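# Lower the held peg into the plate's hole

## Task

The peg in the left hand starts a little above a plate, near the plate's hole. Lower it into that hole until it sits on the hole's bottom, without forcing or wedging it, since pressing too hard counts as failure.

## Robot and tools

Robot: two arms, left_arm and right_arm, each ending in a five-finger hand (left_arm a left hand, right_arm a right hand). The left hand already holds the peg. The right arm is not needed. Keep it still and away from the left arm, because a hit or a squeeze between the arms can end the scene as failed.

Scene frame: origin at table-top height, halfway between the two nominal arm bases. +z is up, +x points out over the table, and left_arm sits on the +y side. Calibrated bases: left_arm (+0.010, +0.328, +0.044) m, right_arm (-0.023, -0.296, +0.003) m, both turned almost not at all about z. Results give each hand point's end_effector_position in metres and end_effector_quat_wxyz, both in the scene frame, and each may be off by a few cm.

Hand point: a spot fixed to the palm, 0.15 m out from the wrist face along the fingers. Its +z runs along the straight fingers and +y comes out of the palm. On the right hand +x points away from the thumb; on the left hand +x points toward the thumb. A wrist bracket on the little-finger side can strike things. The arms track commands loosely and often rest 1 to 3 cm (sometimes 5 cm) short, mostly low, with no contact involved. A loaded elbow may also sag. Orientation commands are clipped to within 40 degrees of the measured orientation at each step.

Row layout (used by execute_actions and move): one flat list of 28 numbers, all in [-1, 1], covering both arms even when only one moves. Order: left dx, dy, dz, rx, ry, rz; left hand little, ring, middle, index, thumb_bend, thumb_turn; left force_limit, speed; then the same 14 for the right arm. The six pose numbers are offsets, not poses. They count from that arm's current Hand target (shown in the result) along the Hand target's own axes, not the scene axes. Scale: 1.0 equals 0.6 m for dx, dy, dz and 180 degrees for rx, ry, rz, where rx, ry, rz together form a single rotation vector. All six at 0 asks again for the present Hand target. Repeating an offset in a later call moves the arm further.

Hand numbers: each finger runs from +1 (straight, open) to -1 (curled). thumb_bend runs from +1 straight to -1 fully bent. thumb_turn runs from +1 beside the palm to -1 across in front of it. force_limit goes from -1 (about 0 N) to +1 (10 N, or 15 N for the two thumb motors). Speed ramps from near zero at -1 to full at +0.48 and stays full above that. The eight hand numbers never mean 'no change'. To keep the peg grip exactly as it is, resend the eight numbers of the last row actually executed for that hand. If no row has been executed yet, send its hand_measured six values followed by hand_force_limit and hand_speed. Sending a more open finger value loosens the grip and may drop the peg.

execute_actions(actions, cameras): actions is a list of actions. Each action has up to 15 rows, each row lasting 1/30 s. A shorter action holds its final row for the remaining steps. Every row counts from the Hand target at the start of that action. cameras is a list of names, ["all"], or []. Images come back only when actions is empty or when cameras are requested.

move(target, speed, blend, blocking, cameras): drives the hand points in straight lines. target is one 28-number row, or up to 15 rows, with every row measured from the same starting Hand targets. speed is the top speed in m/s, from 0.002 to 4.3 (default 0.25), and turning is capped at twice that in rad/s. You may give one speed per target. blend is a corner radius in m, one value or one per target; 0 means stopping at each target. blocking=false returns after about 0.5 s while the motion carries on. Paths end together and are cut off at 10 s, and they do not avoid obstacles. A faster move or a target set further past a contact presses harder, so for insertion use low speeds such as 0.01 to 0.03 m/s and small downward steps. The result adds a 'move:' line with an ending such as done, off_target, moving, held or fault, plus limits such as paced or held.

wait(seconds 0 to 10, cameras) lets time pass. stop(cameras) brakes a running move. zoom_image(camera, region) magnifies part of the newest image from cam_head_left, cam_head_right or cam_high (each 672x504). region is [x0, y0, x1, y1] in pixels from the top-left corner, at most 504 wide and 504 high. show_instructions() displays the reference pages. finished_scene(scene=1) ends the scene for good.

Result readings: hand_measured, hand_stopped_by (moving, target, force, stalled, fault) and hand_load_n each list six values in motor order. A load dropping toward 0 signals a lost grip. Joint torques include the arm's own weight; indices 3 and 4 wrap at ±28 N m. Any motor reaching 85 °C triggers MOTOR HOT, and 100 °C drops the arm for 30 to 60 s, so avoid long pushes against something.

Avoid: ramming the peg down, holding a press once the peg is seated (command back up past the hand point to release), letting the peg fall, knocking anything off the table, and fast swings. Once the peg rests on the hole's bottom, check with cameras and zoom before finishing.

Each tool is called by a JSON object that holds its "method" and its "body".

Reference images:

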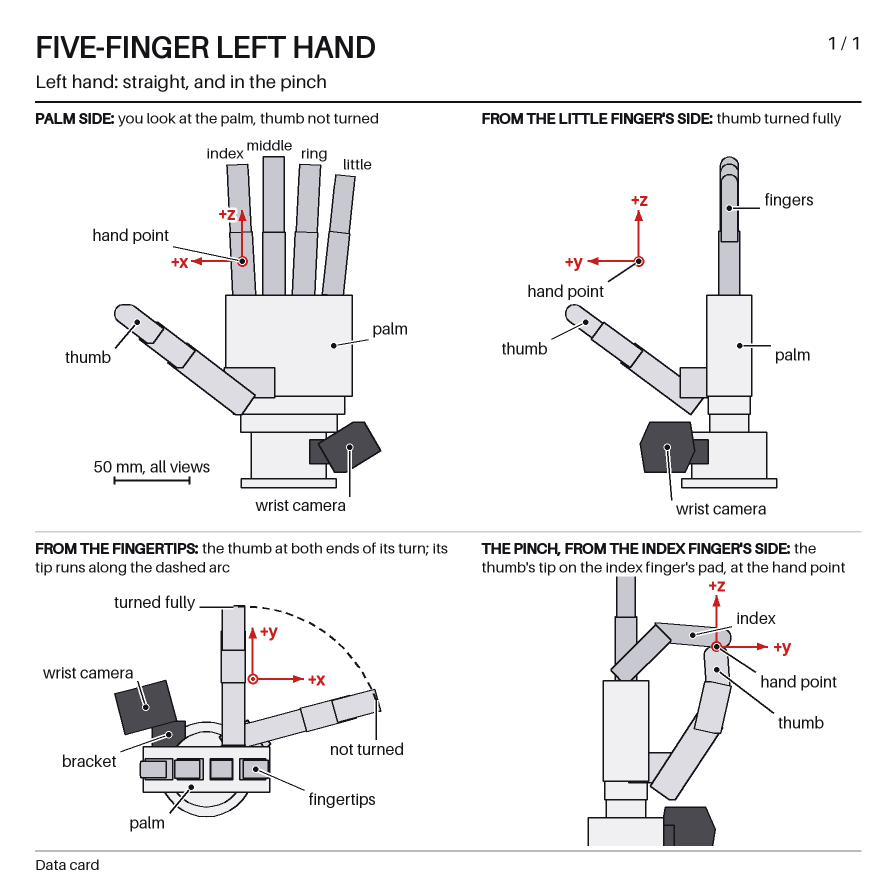

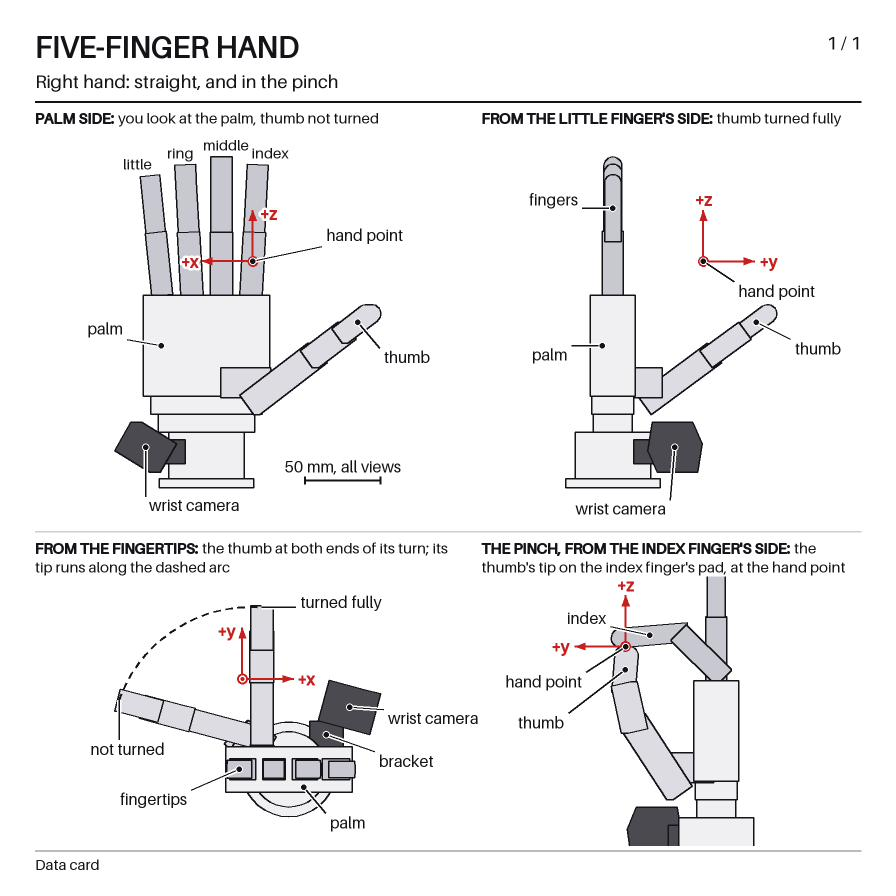

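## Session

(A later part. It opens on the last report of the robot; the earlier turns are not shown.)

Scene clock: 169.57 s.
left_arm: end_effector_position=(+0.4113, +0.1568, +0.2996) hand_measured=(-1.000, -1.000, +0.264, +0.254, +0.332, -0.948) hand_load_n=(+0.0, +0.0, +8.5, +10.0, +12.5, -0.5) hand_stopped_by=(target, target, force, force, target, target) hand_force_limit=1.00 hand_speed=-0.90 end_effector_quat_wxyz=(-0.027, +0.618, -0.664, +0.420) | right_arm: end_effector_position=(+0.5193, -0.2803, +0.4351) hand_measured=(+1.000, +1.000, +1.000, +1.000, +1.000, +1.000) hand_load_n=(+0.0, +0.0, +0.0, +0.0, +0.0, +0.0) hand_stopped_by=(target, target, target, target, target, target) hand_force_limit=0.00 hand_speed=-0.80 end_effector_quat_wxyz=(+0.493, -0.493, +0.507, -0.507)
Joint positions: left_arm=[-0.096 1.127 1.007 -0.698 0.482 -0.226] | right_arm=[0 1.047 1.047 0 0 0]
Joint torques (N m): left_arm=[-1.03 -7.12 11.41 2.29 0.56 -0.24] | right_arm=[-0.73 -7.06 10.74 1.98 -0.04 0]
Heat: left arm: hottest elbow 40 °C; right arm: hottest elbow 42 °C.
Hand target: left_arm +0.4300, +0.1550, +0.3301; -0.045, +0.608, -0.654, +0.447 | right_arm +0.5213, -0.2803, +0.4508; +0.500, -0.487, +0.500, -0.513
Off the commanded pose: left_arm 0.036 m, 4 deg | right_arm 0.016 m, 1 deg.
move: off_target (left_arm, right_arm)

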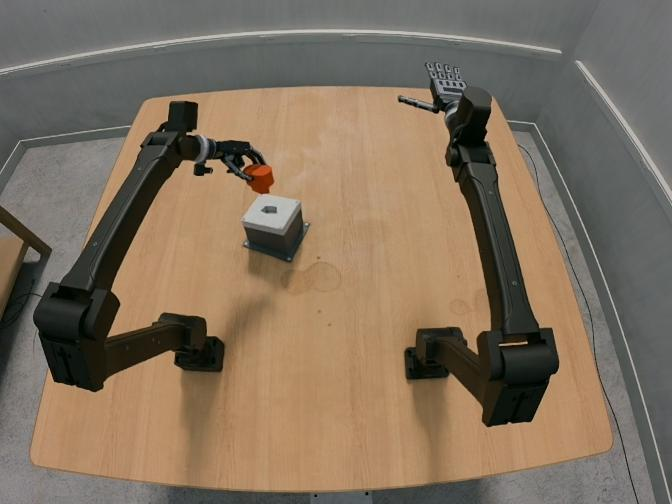

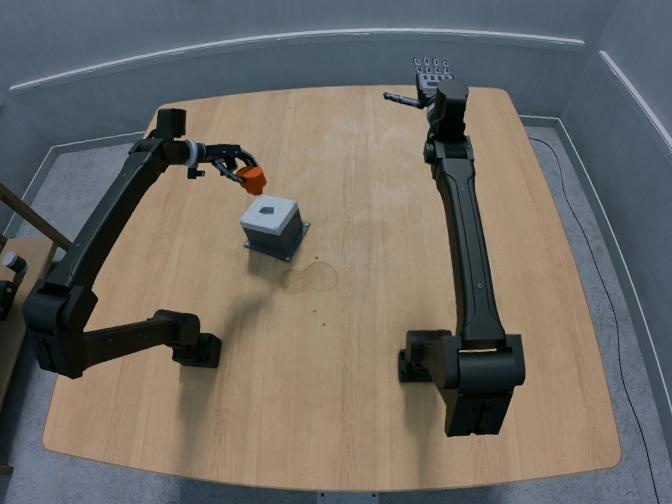

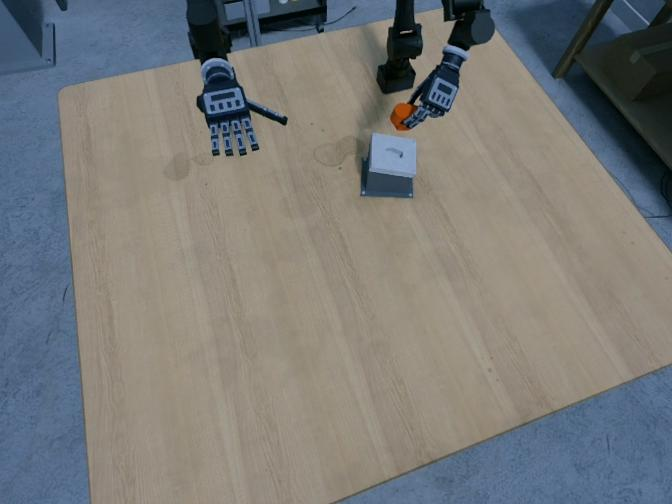

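{"method": "move", "body": {"target": [-0.0408,0.057,0.0593,0.0151,0.02,0.0161,-1,-1,0.264,0.254,0.326,-0.948,1,-0.9,0,0,0,0,0,0,1,1,1,1,1,1,0,-0.8], "speed": 0.08, "cameras": ["all"]}}

{"method": "zoom_image", "body": {"camera": "cam_head_left", "region": [240, 170, 290, 230]}}

{"method": "zoom_image", "body": {"camera": "cam_head_right", "region": [230, 170, 280, 230]}}

{"method": "zoom_image", "body": {"camera": "cam_high", "region": [370, 105, 420, 165]}}

Scene clock: 178.20 s.
left_arm: end_effector_position=(+0.4279, +0.1494, +0.2741) hand_measured=(-1.000, -1.000, +0.264, +0.254, +0.332, -0.948) hand_load_n=(+0.0, +0.0, +8.0, +10.0, +13.0, -0.5) hand_stopped_by=(target, target, force, force, target, target) hand_force_limit=1.00 hand_speed=-0.90 end_effector_quat_wxyz=(+0.044, -0.579, +0.663, -0.472) | right_arm: end_effector_position=(+0.5193, -0.2803, +0.4351) hand_measured=(+1.000, +1.000, +1.000, +1.000, +1.000, +1.000) hand_load_n=(+0.0, +0.0, +0.0, +0.0, +0.0, +0.0) hand_stopped_by=(target, target, target, target, target, target) hand_force_limit=0.00 hand_speed=-0.80 end_effector_quat_wxyz=(+0.493, -0.493, +0.507, -0.507)
Joint positions: left_arm=[-0.09 1.147 0.9 -0.448 0.539 -0.22] | right_arm=[0 1.047 1.047 0 0 0]
Joint torques (N m): left_arm=[-0.38 -7.53 7.5 2.59 0.52 -0.12] | right_arm=[-0.79 -7 10.71 1.98 -0.02 0]
Heat: left arm: hottest elbow 40 °C; right arm: hottest elbow 42 °C.
Hand target: left_arm +0.4317, +0.1518, +0.2751; +0.050, -0.576, +0.660, -0.480 | right_arm +0.5213, -0.2803, +0.4508; +0.500, -0.487, +0.500, -0.513
Off the commanded pose: left_arm 0.005 m, 1 deg | right_arm 0.016 m, 1 deg.
move: off_target (right_arm)

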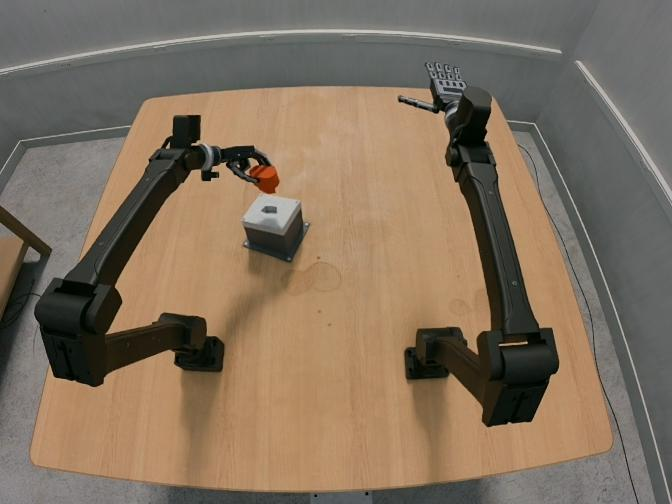

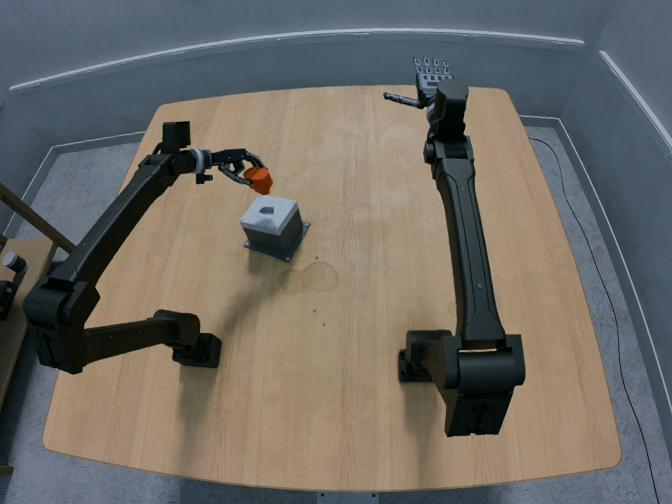

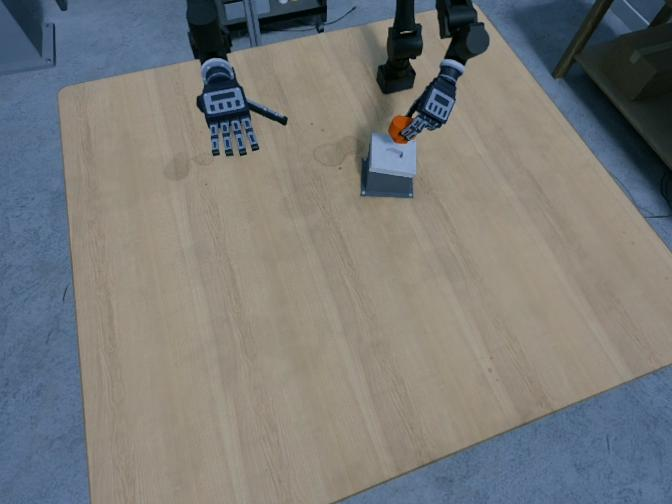

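Scaled by 8.400.

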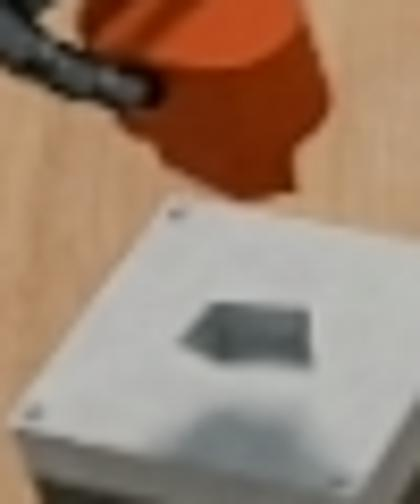

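Scaled by 8.400.

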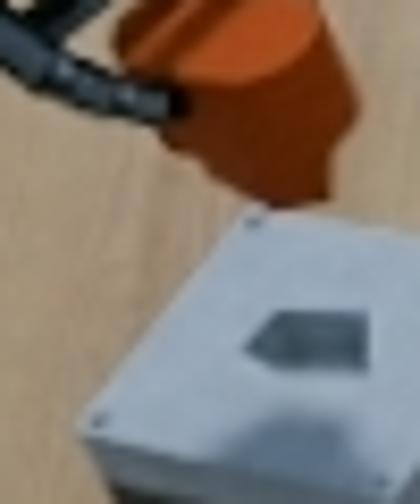

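Scaled by 8.400.

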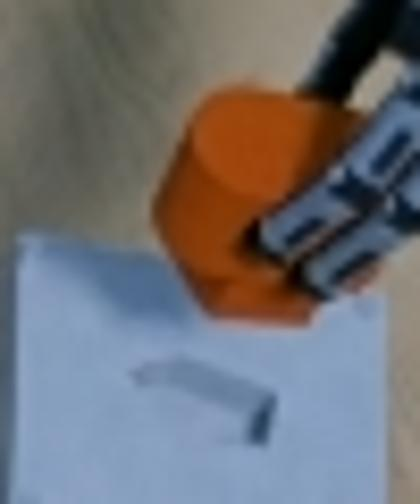

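{"method": "zoom_image", "body": {"camera": "cam_head_left", "region": [252, 178, 282, 202]}}

{"method": "zoom_image", "body": {"camera": "cam_head_right", "region": [244, 178, 274, 202]}}

{"method": "zoom_image", "body": {"camera": "cam_high", "region": [385, 125, 419, 165]}}

Scaled by 16.800.

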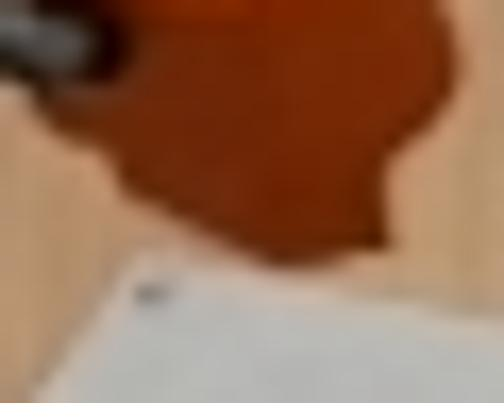

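Scaled by 16.800.

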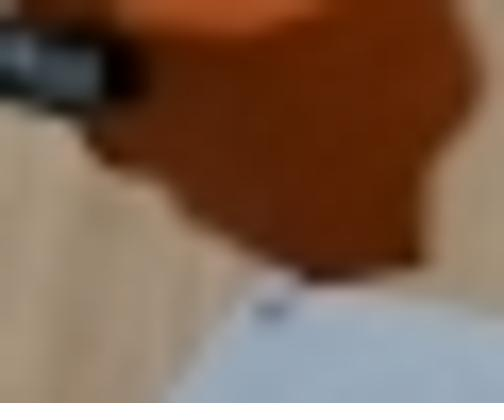

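Scaled by 12.600.

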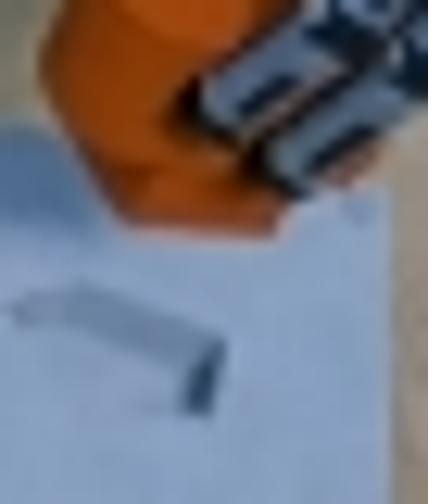

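{"method": "zoom_image", "body": {"camera": "cam_high", "region": [383, 143, 405, 163]}}

{"method": "zoom_image", "body": {"camera": "cam_head_left", "region": [258, 202, 280, 220]}}

{"method": "zoom_image", "body": {"camera": "cam_head_right", "region": [256, 202, 278, 220]}}

Scaled by 22.909.

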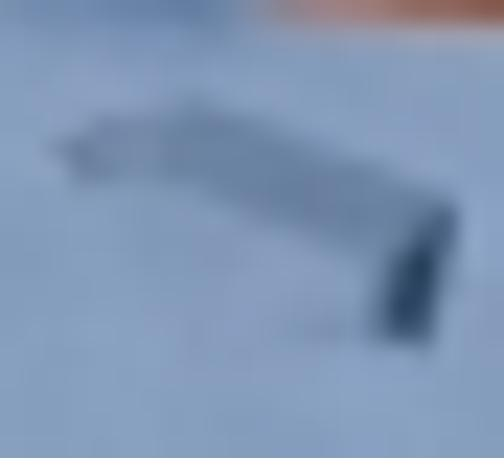

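Scaled by 22.909.

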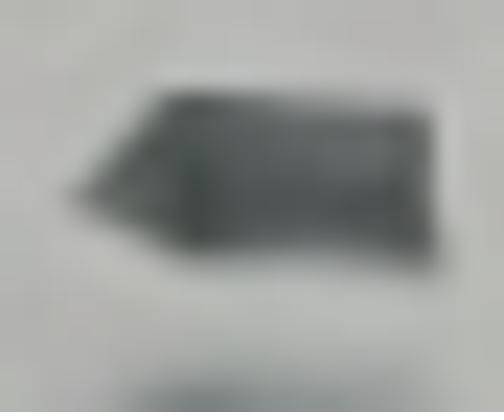

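Scaled by 22.909.

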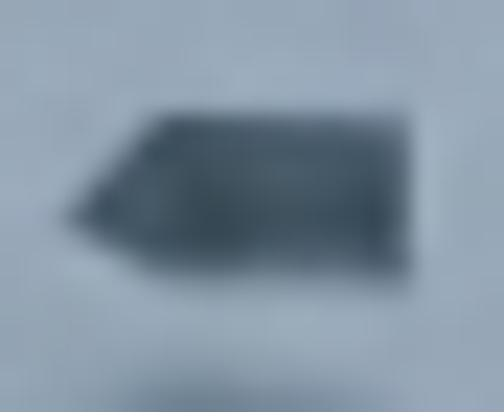

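{"method": "move", "body": {"target": [-0.0405,0.0607,0.0218,-0.0142,-0.0035,-0.0034,-1,-1,0.264,0.254,0.326,-0.948,1,-0.9,0,0,0,0,0,0,1,1,1,1,1,1,0,-0.8], "speed": 0.06, "cameras": ["all"]}}

{"method": "zoom_image", "body": {"camera": "cam_head_left", "region": [248, 185, 288, 221]}}

{"method": "zoom_image", "body": {"camera": "cam_head_right", "region": [244, 185, 284, 221]}}

{"method": "zoom_image", "body": {"camera": "cam_high", "region": [375, 125, 419, 165]}}

Scene clock: 191.37 s.
left_arm: end_effector_position=(+0.4183, +0.1571, +0.2312) hand_measured=(-1.000, -1.000, +0.264, +0.254, +0.332, -0.948) hand_load_n=(+0.0, +0.0, +8.0, +9.5, +12.5, -0.5) hand_stopped_by=(target, target, force, force, target, target) hand_force_limit=1.00 hand_speed=-0.90 end_effector_quat_wxyz=(+0.033, -0.586, +0.669, -0.456) | right_arm: end_effector_position=(+0.5193, -0.2803, +0.4351) hand_measured=(+1.000, +1.000, +1.000, +1.000, +1.000, +1.000) hand_load_n=(+0.0, +0.0, +0.0, +0.0, +0.0, +0.0) hand_stopped_by=(target, target, target, target, target, target) hand_force_limit=0.00 hand_speed=-0.80 end_effector_quat_wxyz=(+0.493, -0.493, +0.507, -0.507)
Joint positions: left_arm=[-0.074 1.176 0.826 -0.402 0.55 -0.191] | right_arm=[0 1.047 1.047 0 0 0]
Joint torques (N m): left_arm=[-0.32 -6.71 7.09 2.33 0.55 -0.09] | right_arm=[-0.73 -7 10.71 1.96 -0.04 0]
Heat: left arm: hottest elbow 40 °C; right arm: hottest elbow 42 °C.
Hand target: left_arm +0.4220, +0.1595, +0.2310; +0.038, -0.583, +0.667, -0.462 | right_arm +0.5213, -0.2803, +0.4508; +0.500, -0.487, +0.500, -0.513
Off the commanded pose: left_arm 0.004 m, 1 deg | right_arm 0.016 m, 1 deg.
move: off_target (right_arm)

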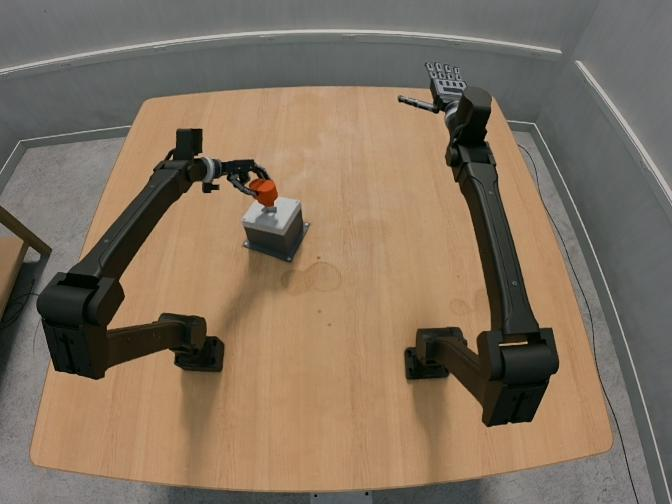

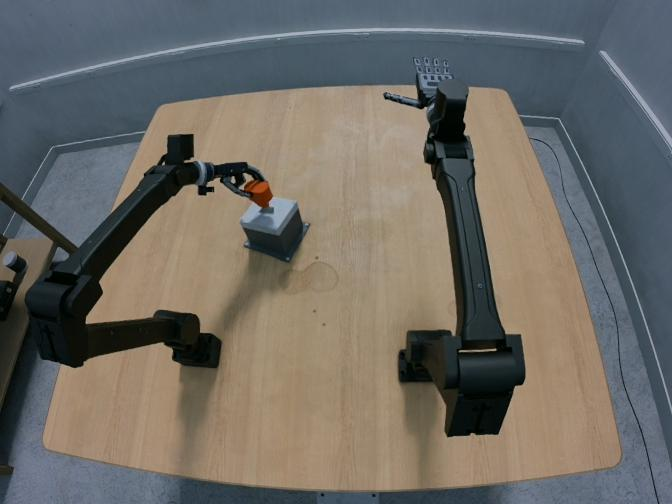

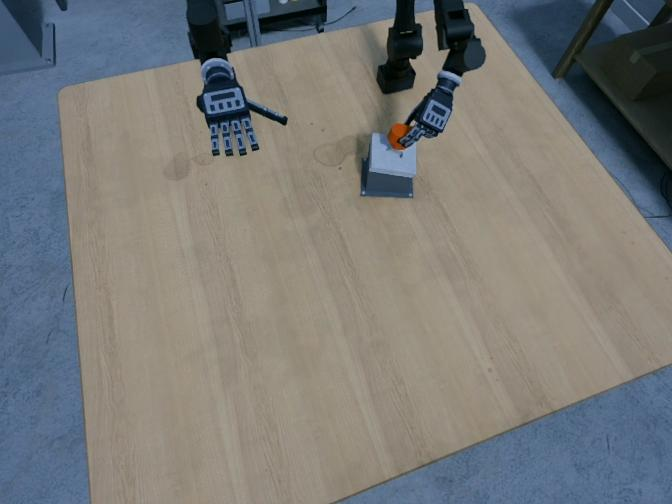

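Scaled by 12.600.

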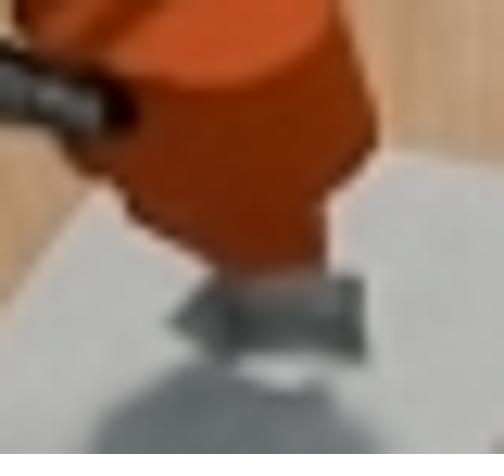

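Scaled by 12.600.

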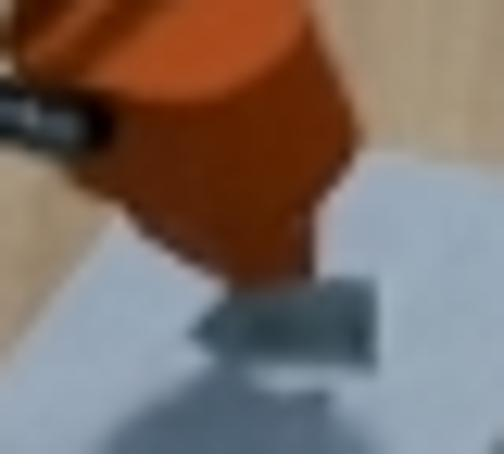

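Scaled by 11.455.

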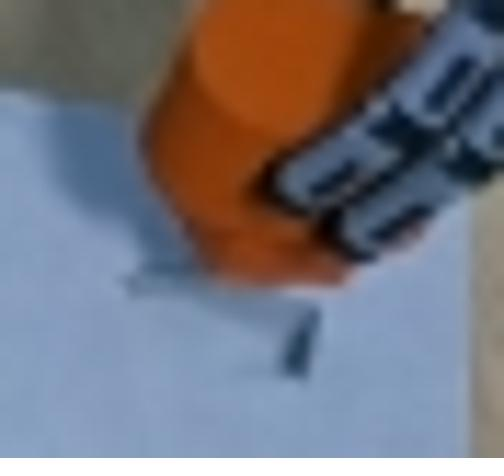

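{"method": "zoom_image", "body": {"camera": "cam_head_left", "region": [254, 196, 280, 216]}}

{"method": "zoom_image", "body": {"camera": "cam_head_right", "region": [250, 196, 276, 216]}}

{"method": "zoom_image", "body": {"camera": "cam_high", "region": [383, 140, 409, 160]}}

Scaled by 19.385.

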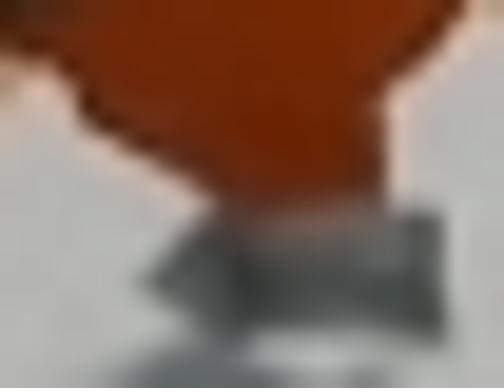

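Scaled by 19.385.

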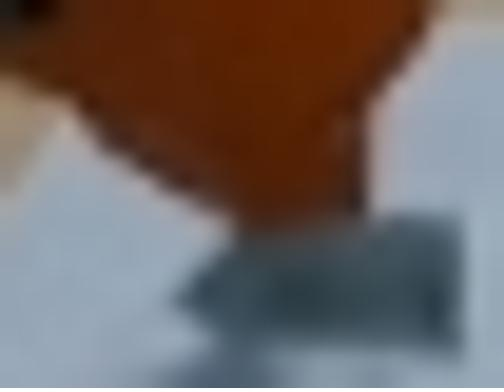

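Scaled by 19.385.

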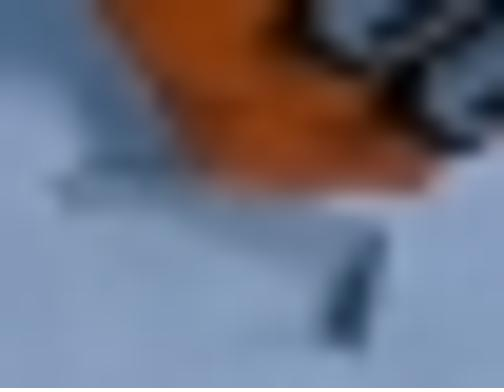

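{"method": "move", "body": {"target": [-0.0137,0.0287,0.025,0,0,0,-1,-1,0.264,0.254,0.326,-0.948,1,-0.9,0,0,0,0,0,0,1,1,1,1,1,1,0,-0.8], "speed": 0.05, "cameras": ["all"]}}

{"method": "zoom_image", "body": {"camera": "cam_head_left", "region": [246, 188, 286, 224]}}

{"method": "zoom_image", "body": {"camera": "cam_head_left", "region": [254, 200, 280, 220]}}

{"method": "zoom_image", "body": {"camera": "cam_head_right", "region": [252, 200, 278, 220]}}

{"method": "zoom_image", "body": {"camera": "cam_high", "region": [383, 142, 409, 162]}}

Scene clock: 200.40 s.
left_arm: end_effector_position=(+0.4186, +0.1576, +0.2072) hand_measured=(-1.000, -1.000, +0.264, +0.254, +0.332, -0.948) hand_load_n=(+0.0, +0.0, +8.0, +10.0, +12.5, +0.0) hand_stopped_by=(target, target, force, force, target, target) hand_force_limit=1.00 hand_speed=-0.90 end_effector_quat_wxyz=(+0.036, -0.586, +0.669, -0.456) | right_arm: end_effector_position=(+0.5193, -0.2803, +0.4351) hand_measured=(+1.000, +1.000, +1.000, +1.000, +1.000, +1.000) hand_load_n=(+0.0, +0.0, +0.0, +0.0, +0.0, -0.5) hand_stopped_by=(target, target, target, target, target, target) hand_force_limit=0.00 hand_speed=-0.80 end_effector_quat_wxyz=(+0.493, -0.493, +0.507, -0.507)
Joint positions: left_arm=[-0.074 1.202 0.778 -0.323 0.546 -0.191] | right_arm=[0 1.047 1.047 0 0 0]
Joint torques (N m): left_arm=[-1.44 -7.47 7.09 2.39 0.36 -0.18] | right_arm=[-0.67 -7.18 10.73 1.98 -0.04 0]
Heat: left arm: hottest elbow 40 °C; right arm: hottest elbow 42 °C.
Hand target: left_arm +0.4206, +0.1557, +0.2071; +0.038, -0.583, +0.667, -0.462 | right_arm +0.5213, -0.2803, +0.4508; +0.500, -0.487, +0.500, -0.513
Off the commanded pose: left_arm 0.003 m, 1 deg | right_arm 0.016 m, 1 deg.
move: off_target (right_arm)

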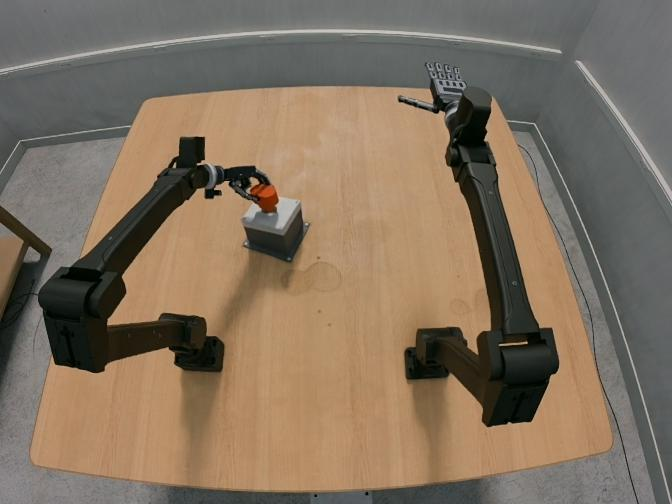

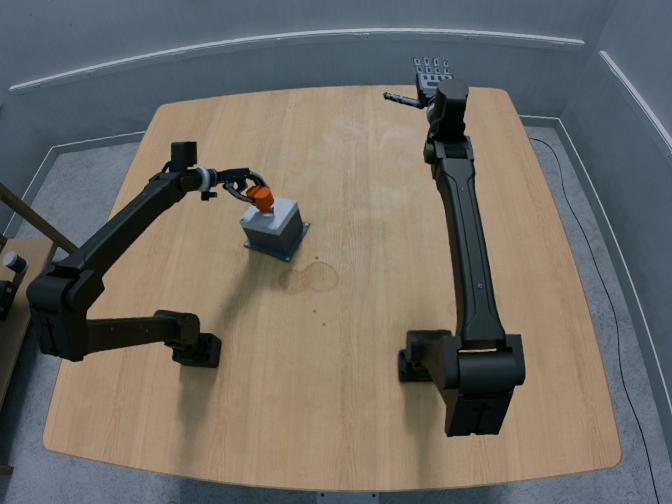

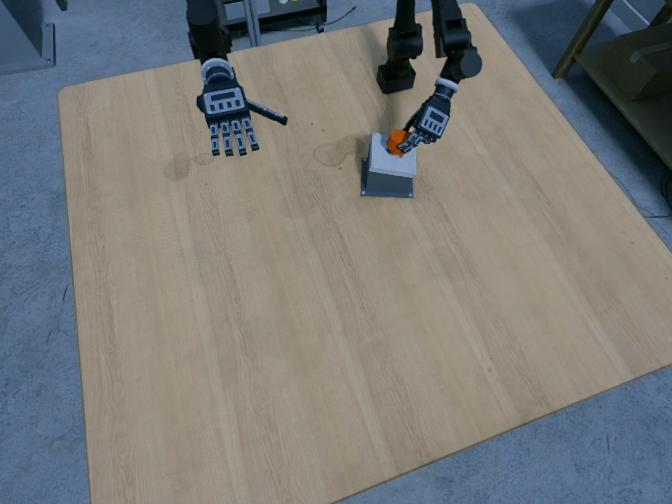

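Scaled by 12.600.

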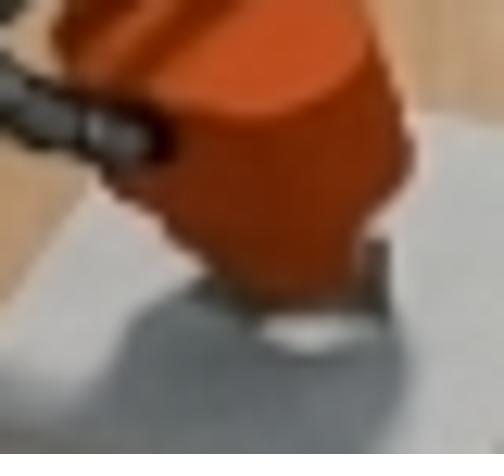

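Scaled by 19.385.

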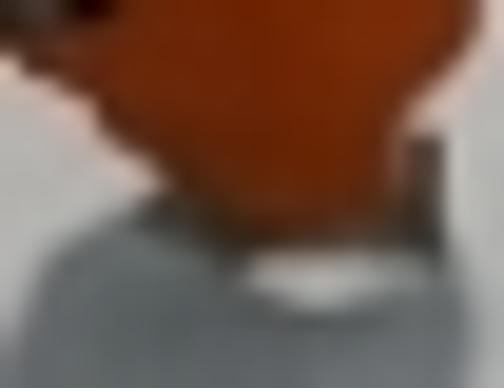

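Scaled by 19.385.

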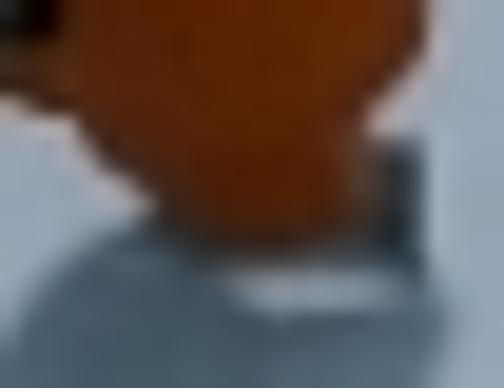

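Scaled by 19.385.

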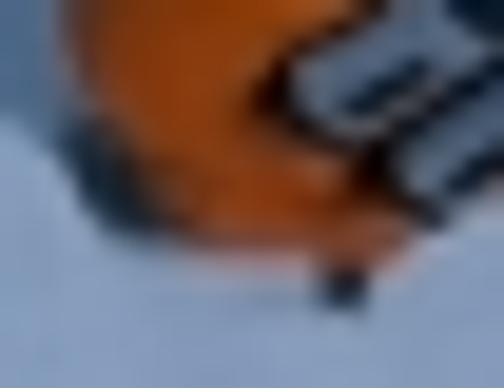

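{"method": "zoom_image", "body": {"camera": "cam_head_left", "region": [256, 202, 268, 214]}}

{"method": "zoom_image", "body": {"camera": "cam_head_left", "region": [266, 202, 280, 216]}}

{"method": "zoom_image", "body": {"camera": "cam_high", "region": [384, 144, 408, 160]}}

Scaled by 42.000.

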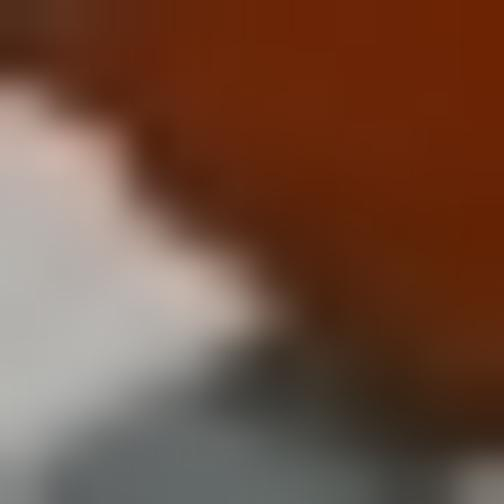

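Scaled by 36.000.

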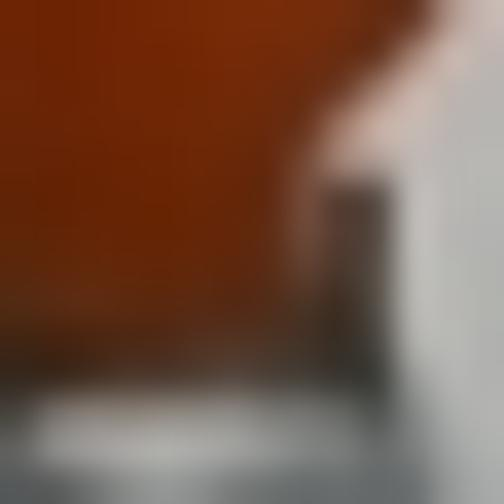

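Scaled by 21.000.

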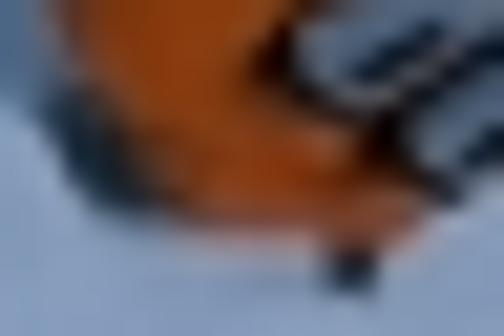

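{"method": "move", "body": {"target": [0.0057,-0.0017,0.0068,0,0,0,-1,-1,0.264,0.254,0.326,-0.948,1,-0.9,0,0,0,0,0,0,1,1,1,1,1,1,0,-0.8], "speed": 0.03}}

Scene clock: 208.53 s.
left_arm: end_effector_position=(+0.4198, +0.1555, +0.2053) hand_measured=(-1.000, -1.000, +0.264, +0.254, +0.332, -0.948) hand_load_n=(+0.0, +0.0, +8.0, +10.0, +13.0, +0.0) hand_stopped_by=(target, target, force, force, target, target) hand_force_limit=1.00 hand_speed=-0.90 end_effector_quat_wxyz=(+0.039, -0.585, +0.670, -0.455) | right_arm: end_effector_position=(+0.5193, -0.2803, +0.4351) hand_measured=(+1.000, +1.000, +1.000, +1.000, +1.000, +1.000) hand_load_n=(+0.0, +0.0, +0.0, +0.0, +0.0, -0.5) hand_stopped_by=(target, target, target, target, target, target) hand_force_limit=0.00 hand_speed=-0.80 end_effector_quat_wxyz=(+0.493, -0.493, +0.507, -0.507)
Joint positions: left_arm=[-0.082 1.207 0.778 -0.316 0.536 -0.192] | right_arm=[0 1.047 1.047 0 0 0]
Joint torques (N m): left_arm=[-2.08 -7.71 7.36 2.35 0.37 -0.29] | right_arm=[-0.91 -7.12 10.69 2.03 -0.03 0.01]
Heat: left arm: hottest elbow 40 °C; right arm: hottest elbow 42 °C.
Hand target: left_arm +0.4227, +0.1508, +0.2071; +0.038, -0.583, +0.667, -0.462 | right_arm +0.5213, -0.2803, +0.4508; +0.500, -0.487, +0.500, -0.513
Off the commanded pose: left_arm 0.006 m, 1 deg | right_arm 0.016 m, 1 deg.
move: off_target (right_arm)

{"method": "move", "body": {"target": [0.001,0.0065,0.0078,0.0026,-0.0065,-0.0044,-1,-1,0.264,0.254,0.326,-0.948,1,-0.9,0,0,0,0,0,0,1,1,1,1,1,1,0,-0.8], "speed": 0.03, "cameras": ["all"]}}

{"method": "zoom_image", "body": {"camera": "cam_head_left", "region": [246, 188, 286, 224]}}

{"method": "zoom_image", "body": {"camera": "cam_head_left", "region": [254, 200, 280, 220]}}

{"method": "zoom_image", "body": {"camera": "cam_head_right", "region": [252, 200, 278, 220]}}

{"method": "zoom_image", "body": {"camera": "cam_high", "region": [383, 142, 409, 162]}}

Scene clock: 211.87 s.
left_arm: end_effector_position=(+0.4213, +0.1518, +0.2013) hand_measured=(-1.000, -1.000, +0.264, +0.254, +0.332, -0.948) hand_load_n=(+0.0, +0.0, +8.0, +10.0, +13.0, -0.5) hand_stopped_by=(target, target, force, force, target, target) hand_force_limit=1.00 hand_speed=-0.90 end_effector_quat_wxyz=(+0.045, -0.594, +0.664, -0.452) | right_arm: end_effector_position=(+0.5193, -0.2803, +0.4351) hand_measured=(+1.000, +1.000, +1.000, +1.000, +1.000, +1.000) hand_load_n=(+0.0, +0.0, +0.0, +0.0, -0.5, +0.0) hand_stopped_by=(target, target, target, target, target, target) hand_force_limit=0.00 hand_speed=-0.80 end_effector_quat_wxyz=(+0.493, -0.493, +0.507, -0.507)
Joint positions: left_arm=[-0.099 1.207 0.767 -0.293 0.502 -0.221] | right_arm=[0 1.047 1.047 0 0 0]
Joint torques (N m): left_arm=[-1.26 -7.47 6.93 2.45 0.33 -0.23] | right_arm=[-0.85 -7.06 10.73 1.95 -0.03 0.02]
Heat: left arm: hottest elbow 39 °C; right arm: hottest elbow 42 °C.
Hand target: left_arm +0.4223, +0.1472, +0.2022; +0.044, -0.592, +0.661, -0.459 | right_arm +0.5213, -0.2803, +0.4508; +0.500, -0.487, +0.500, -0.513
Off the commanded pose: left_arm 0.005 m, 1 deg | right_arm 0.016 m, 1 deg.
move: off_target (right_arm)

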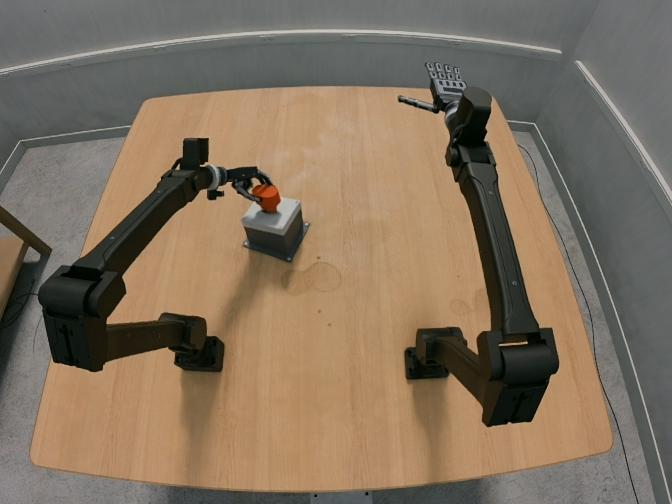

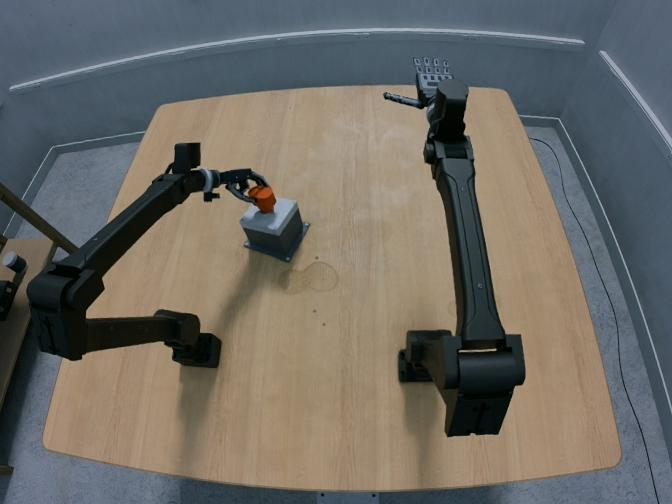

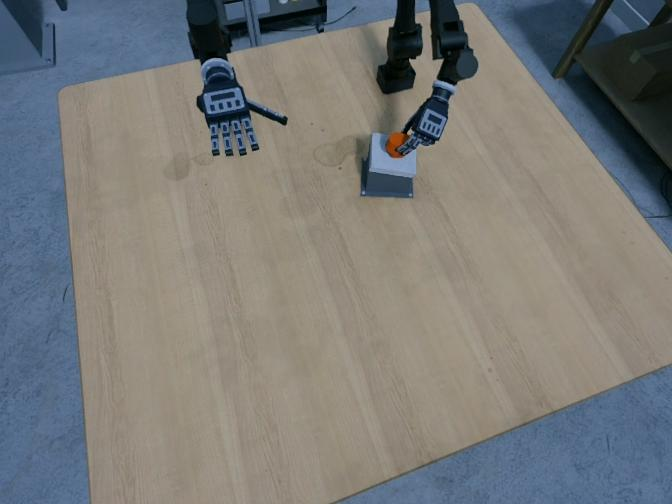

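Scaled by 12.600.

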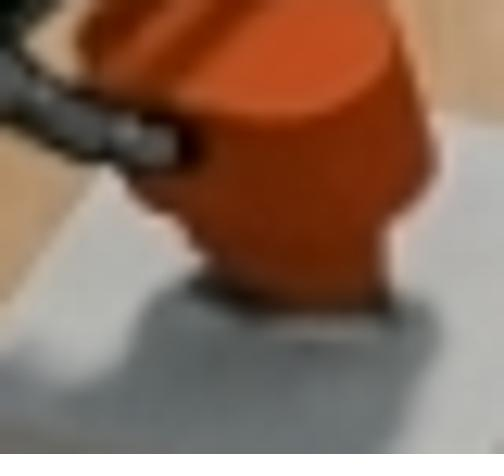

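Scaled by 19.385.

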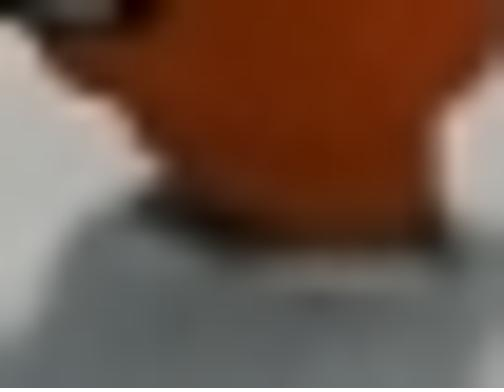

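Scaled by 19.385.

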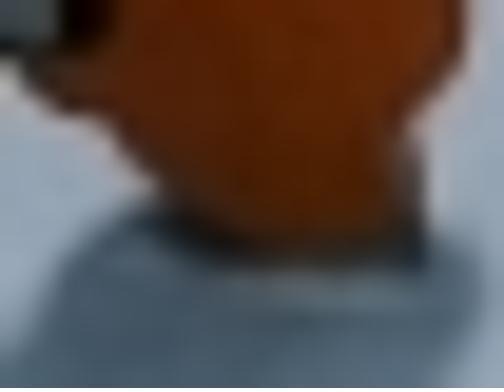

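Scaled by 19.385.

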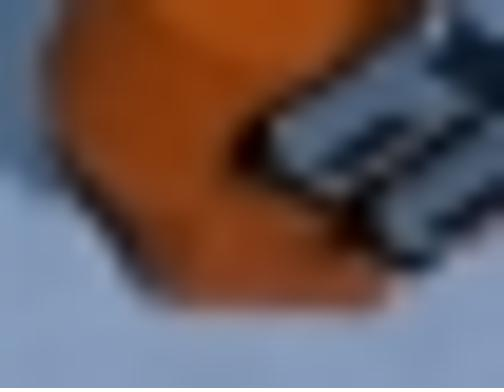

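{"method": "move", "body": {"target": [-0.0015,0.01,0.0005,0,0,0,-1,-1,0.264,0.254,0.326,-0.948,1,-0.9,0,0,0,0,0,0,1,1,1,1,1,1,0,-0.8], "speed": 0.03, "cameras": ["all"]}}

{"method": "zoom_image", "body": {"camera": "cam_head_left", "region": [254, 200, 280, 220]}}

{"method": "zoom_image", "body": {"camera": "cam_head_right", "region": [252, 200, 278, 220]}}

{"method": "zoom_image", "body": {"camera": "cam_high", "region": [383, 142, 409, 162]}}

Scene clock: 216.80 s.
left_arm: end_effector_position=(+0.4176, +0.1517, +0.1948) hand_measured=(-1.000, -1.000, +0.264, +0.254, +0.332, -0.948) hand_load_n=(+0.0, +0.0, +8.5, +10.0, +13.0, +0.0) hand_stopped_by=(target, target, force, force, target, target) hand_force_limit=1.00 hand_speed=-0.90 end_effector_quat_wxyz=(+0.044, -0.595, +0.664, -0.451) | right_arm: end_effector_position=(+0.5193, -0.2803, +0.4351) hand_measured=(+1.000, +1.000, +1.000, +1.000, +1.000, +1.000) hand_load_n=(+0.0, -0.5, +0.0, +0.0, +0.0, -0.5) hand_stopped_by=(target, target, target, target, target, target) hand_force_limit=0.00 hand_speed=-0.80 end_effector_quat_wxyz=(+0.493, -0.493, +0.507, -0.507)
Joint positions: left_arm=[-0.101 1.207 0.749 -0.28 0.5 -0.223] | right_arm=[0 1.047 1.047 0 0 0]
Joint torques (N m): left_arm=[-1.96 -8 6.91 2.47 0.37 -0.3] | right_arm=[-0.73 -6.95 10.69 2.04 -0.04 0]
Heat: left arm: hottest elbow 39 °C; right arm: hottest elbow 42 °C.
Hand target: left_arm +0.4183, +0.1470, +0.1975; +0.044, -0.593, +0.661, -0.459 | right_arm +0.5213, -0.2803, +0.4508; +0.500, -0.487, +0.500, -0.513
Off the commanded pose: left_arm 0.005 m, 1 deg | right_arm 0.016 m, 1 deg.
move: off_target (right_arm)

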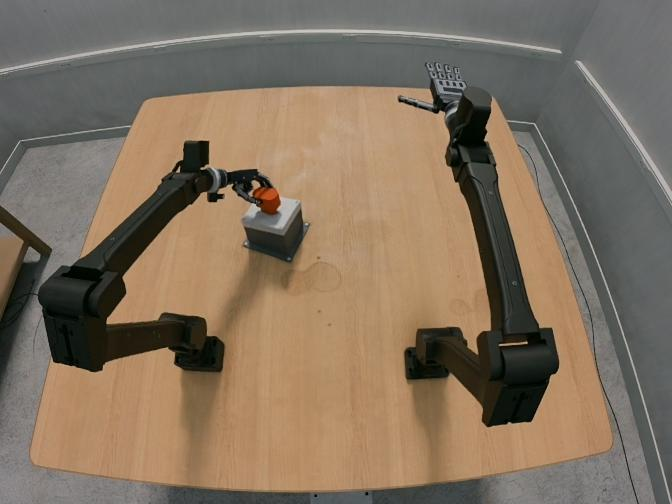

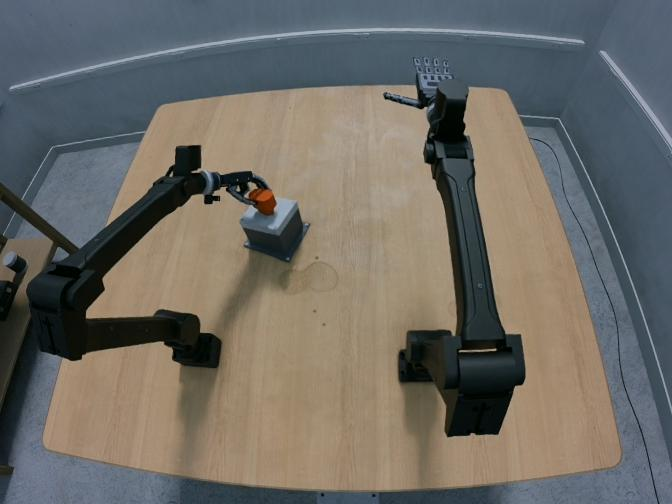

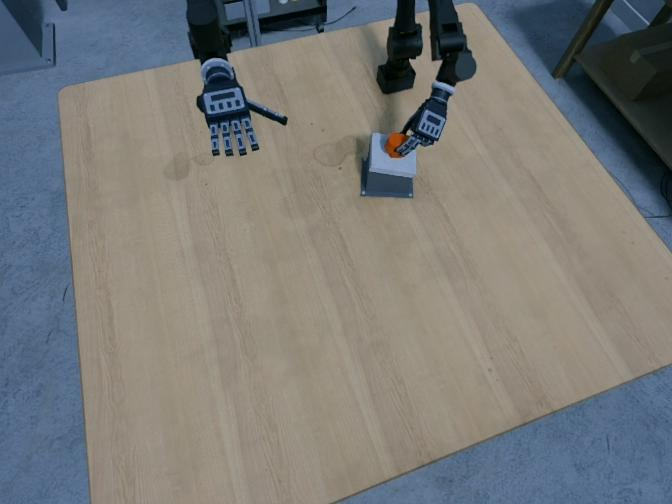

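Scaled by 19.385.

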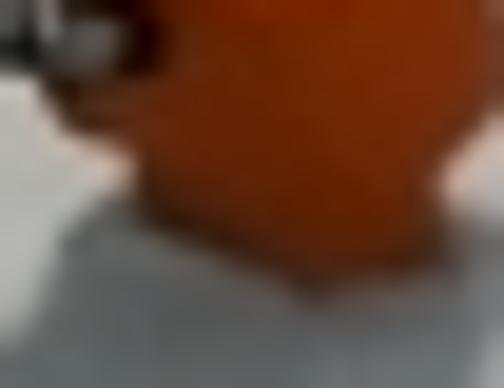

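Scaled by 19.385.

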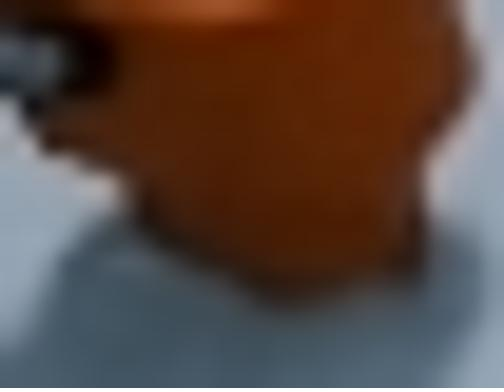

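Scaled by 19.385.

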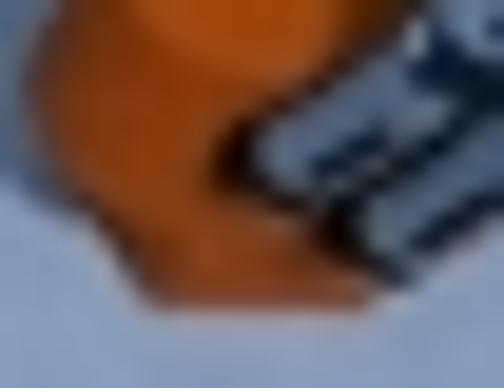

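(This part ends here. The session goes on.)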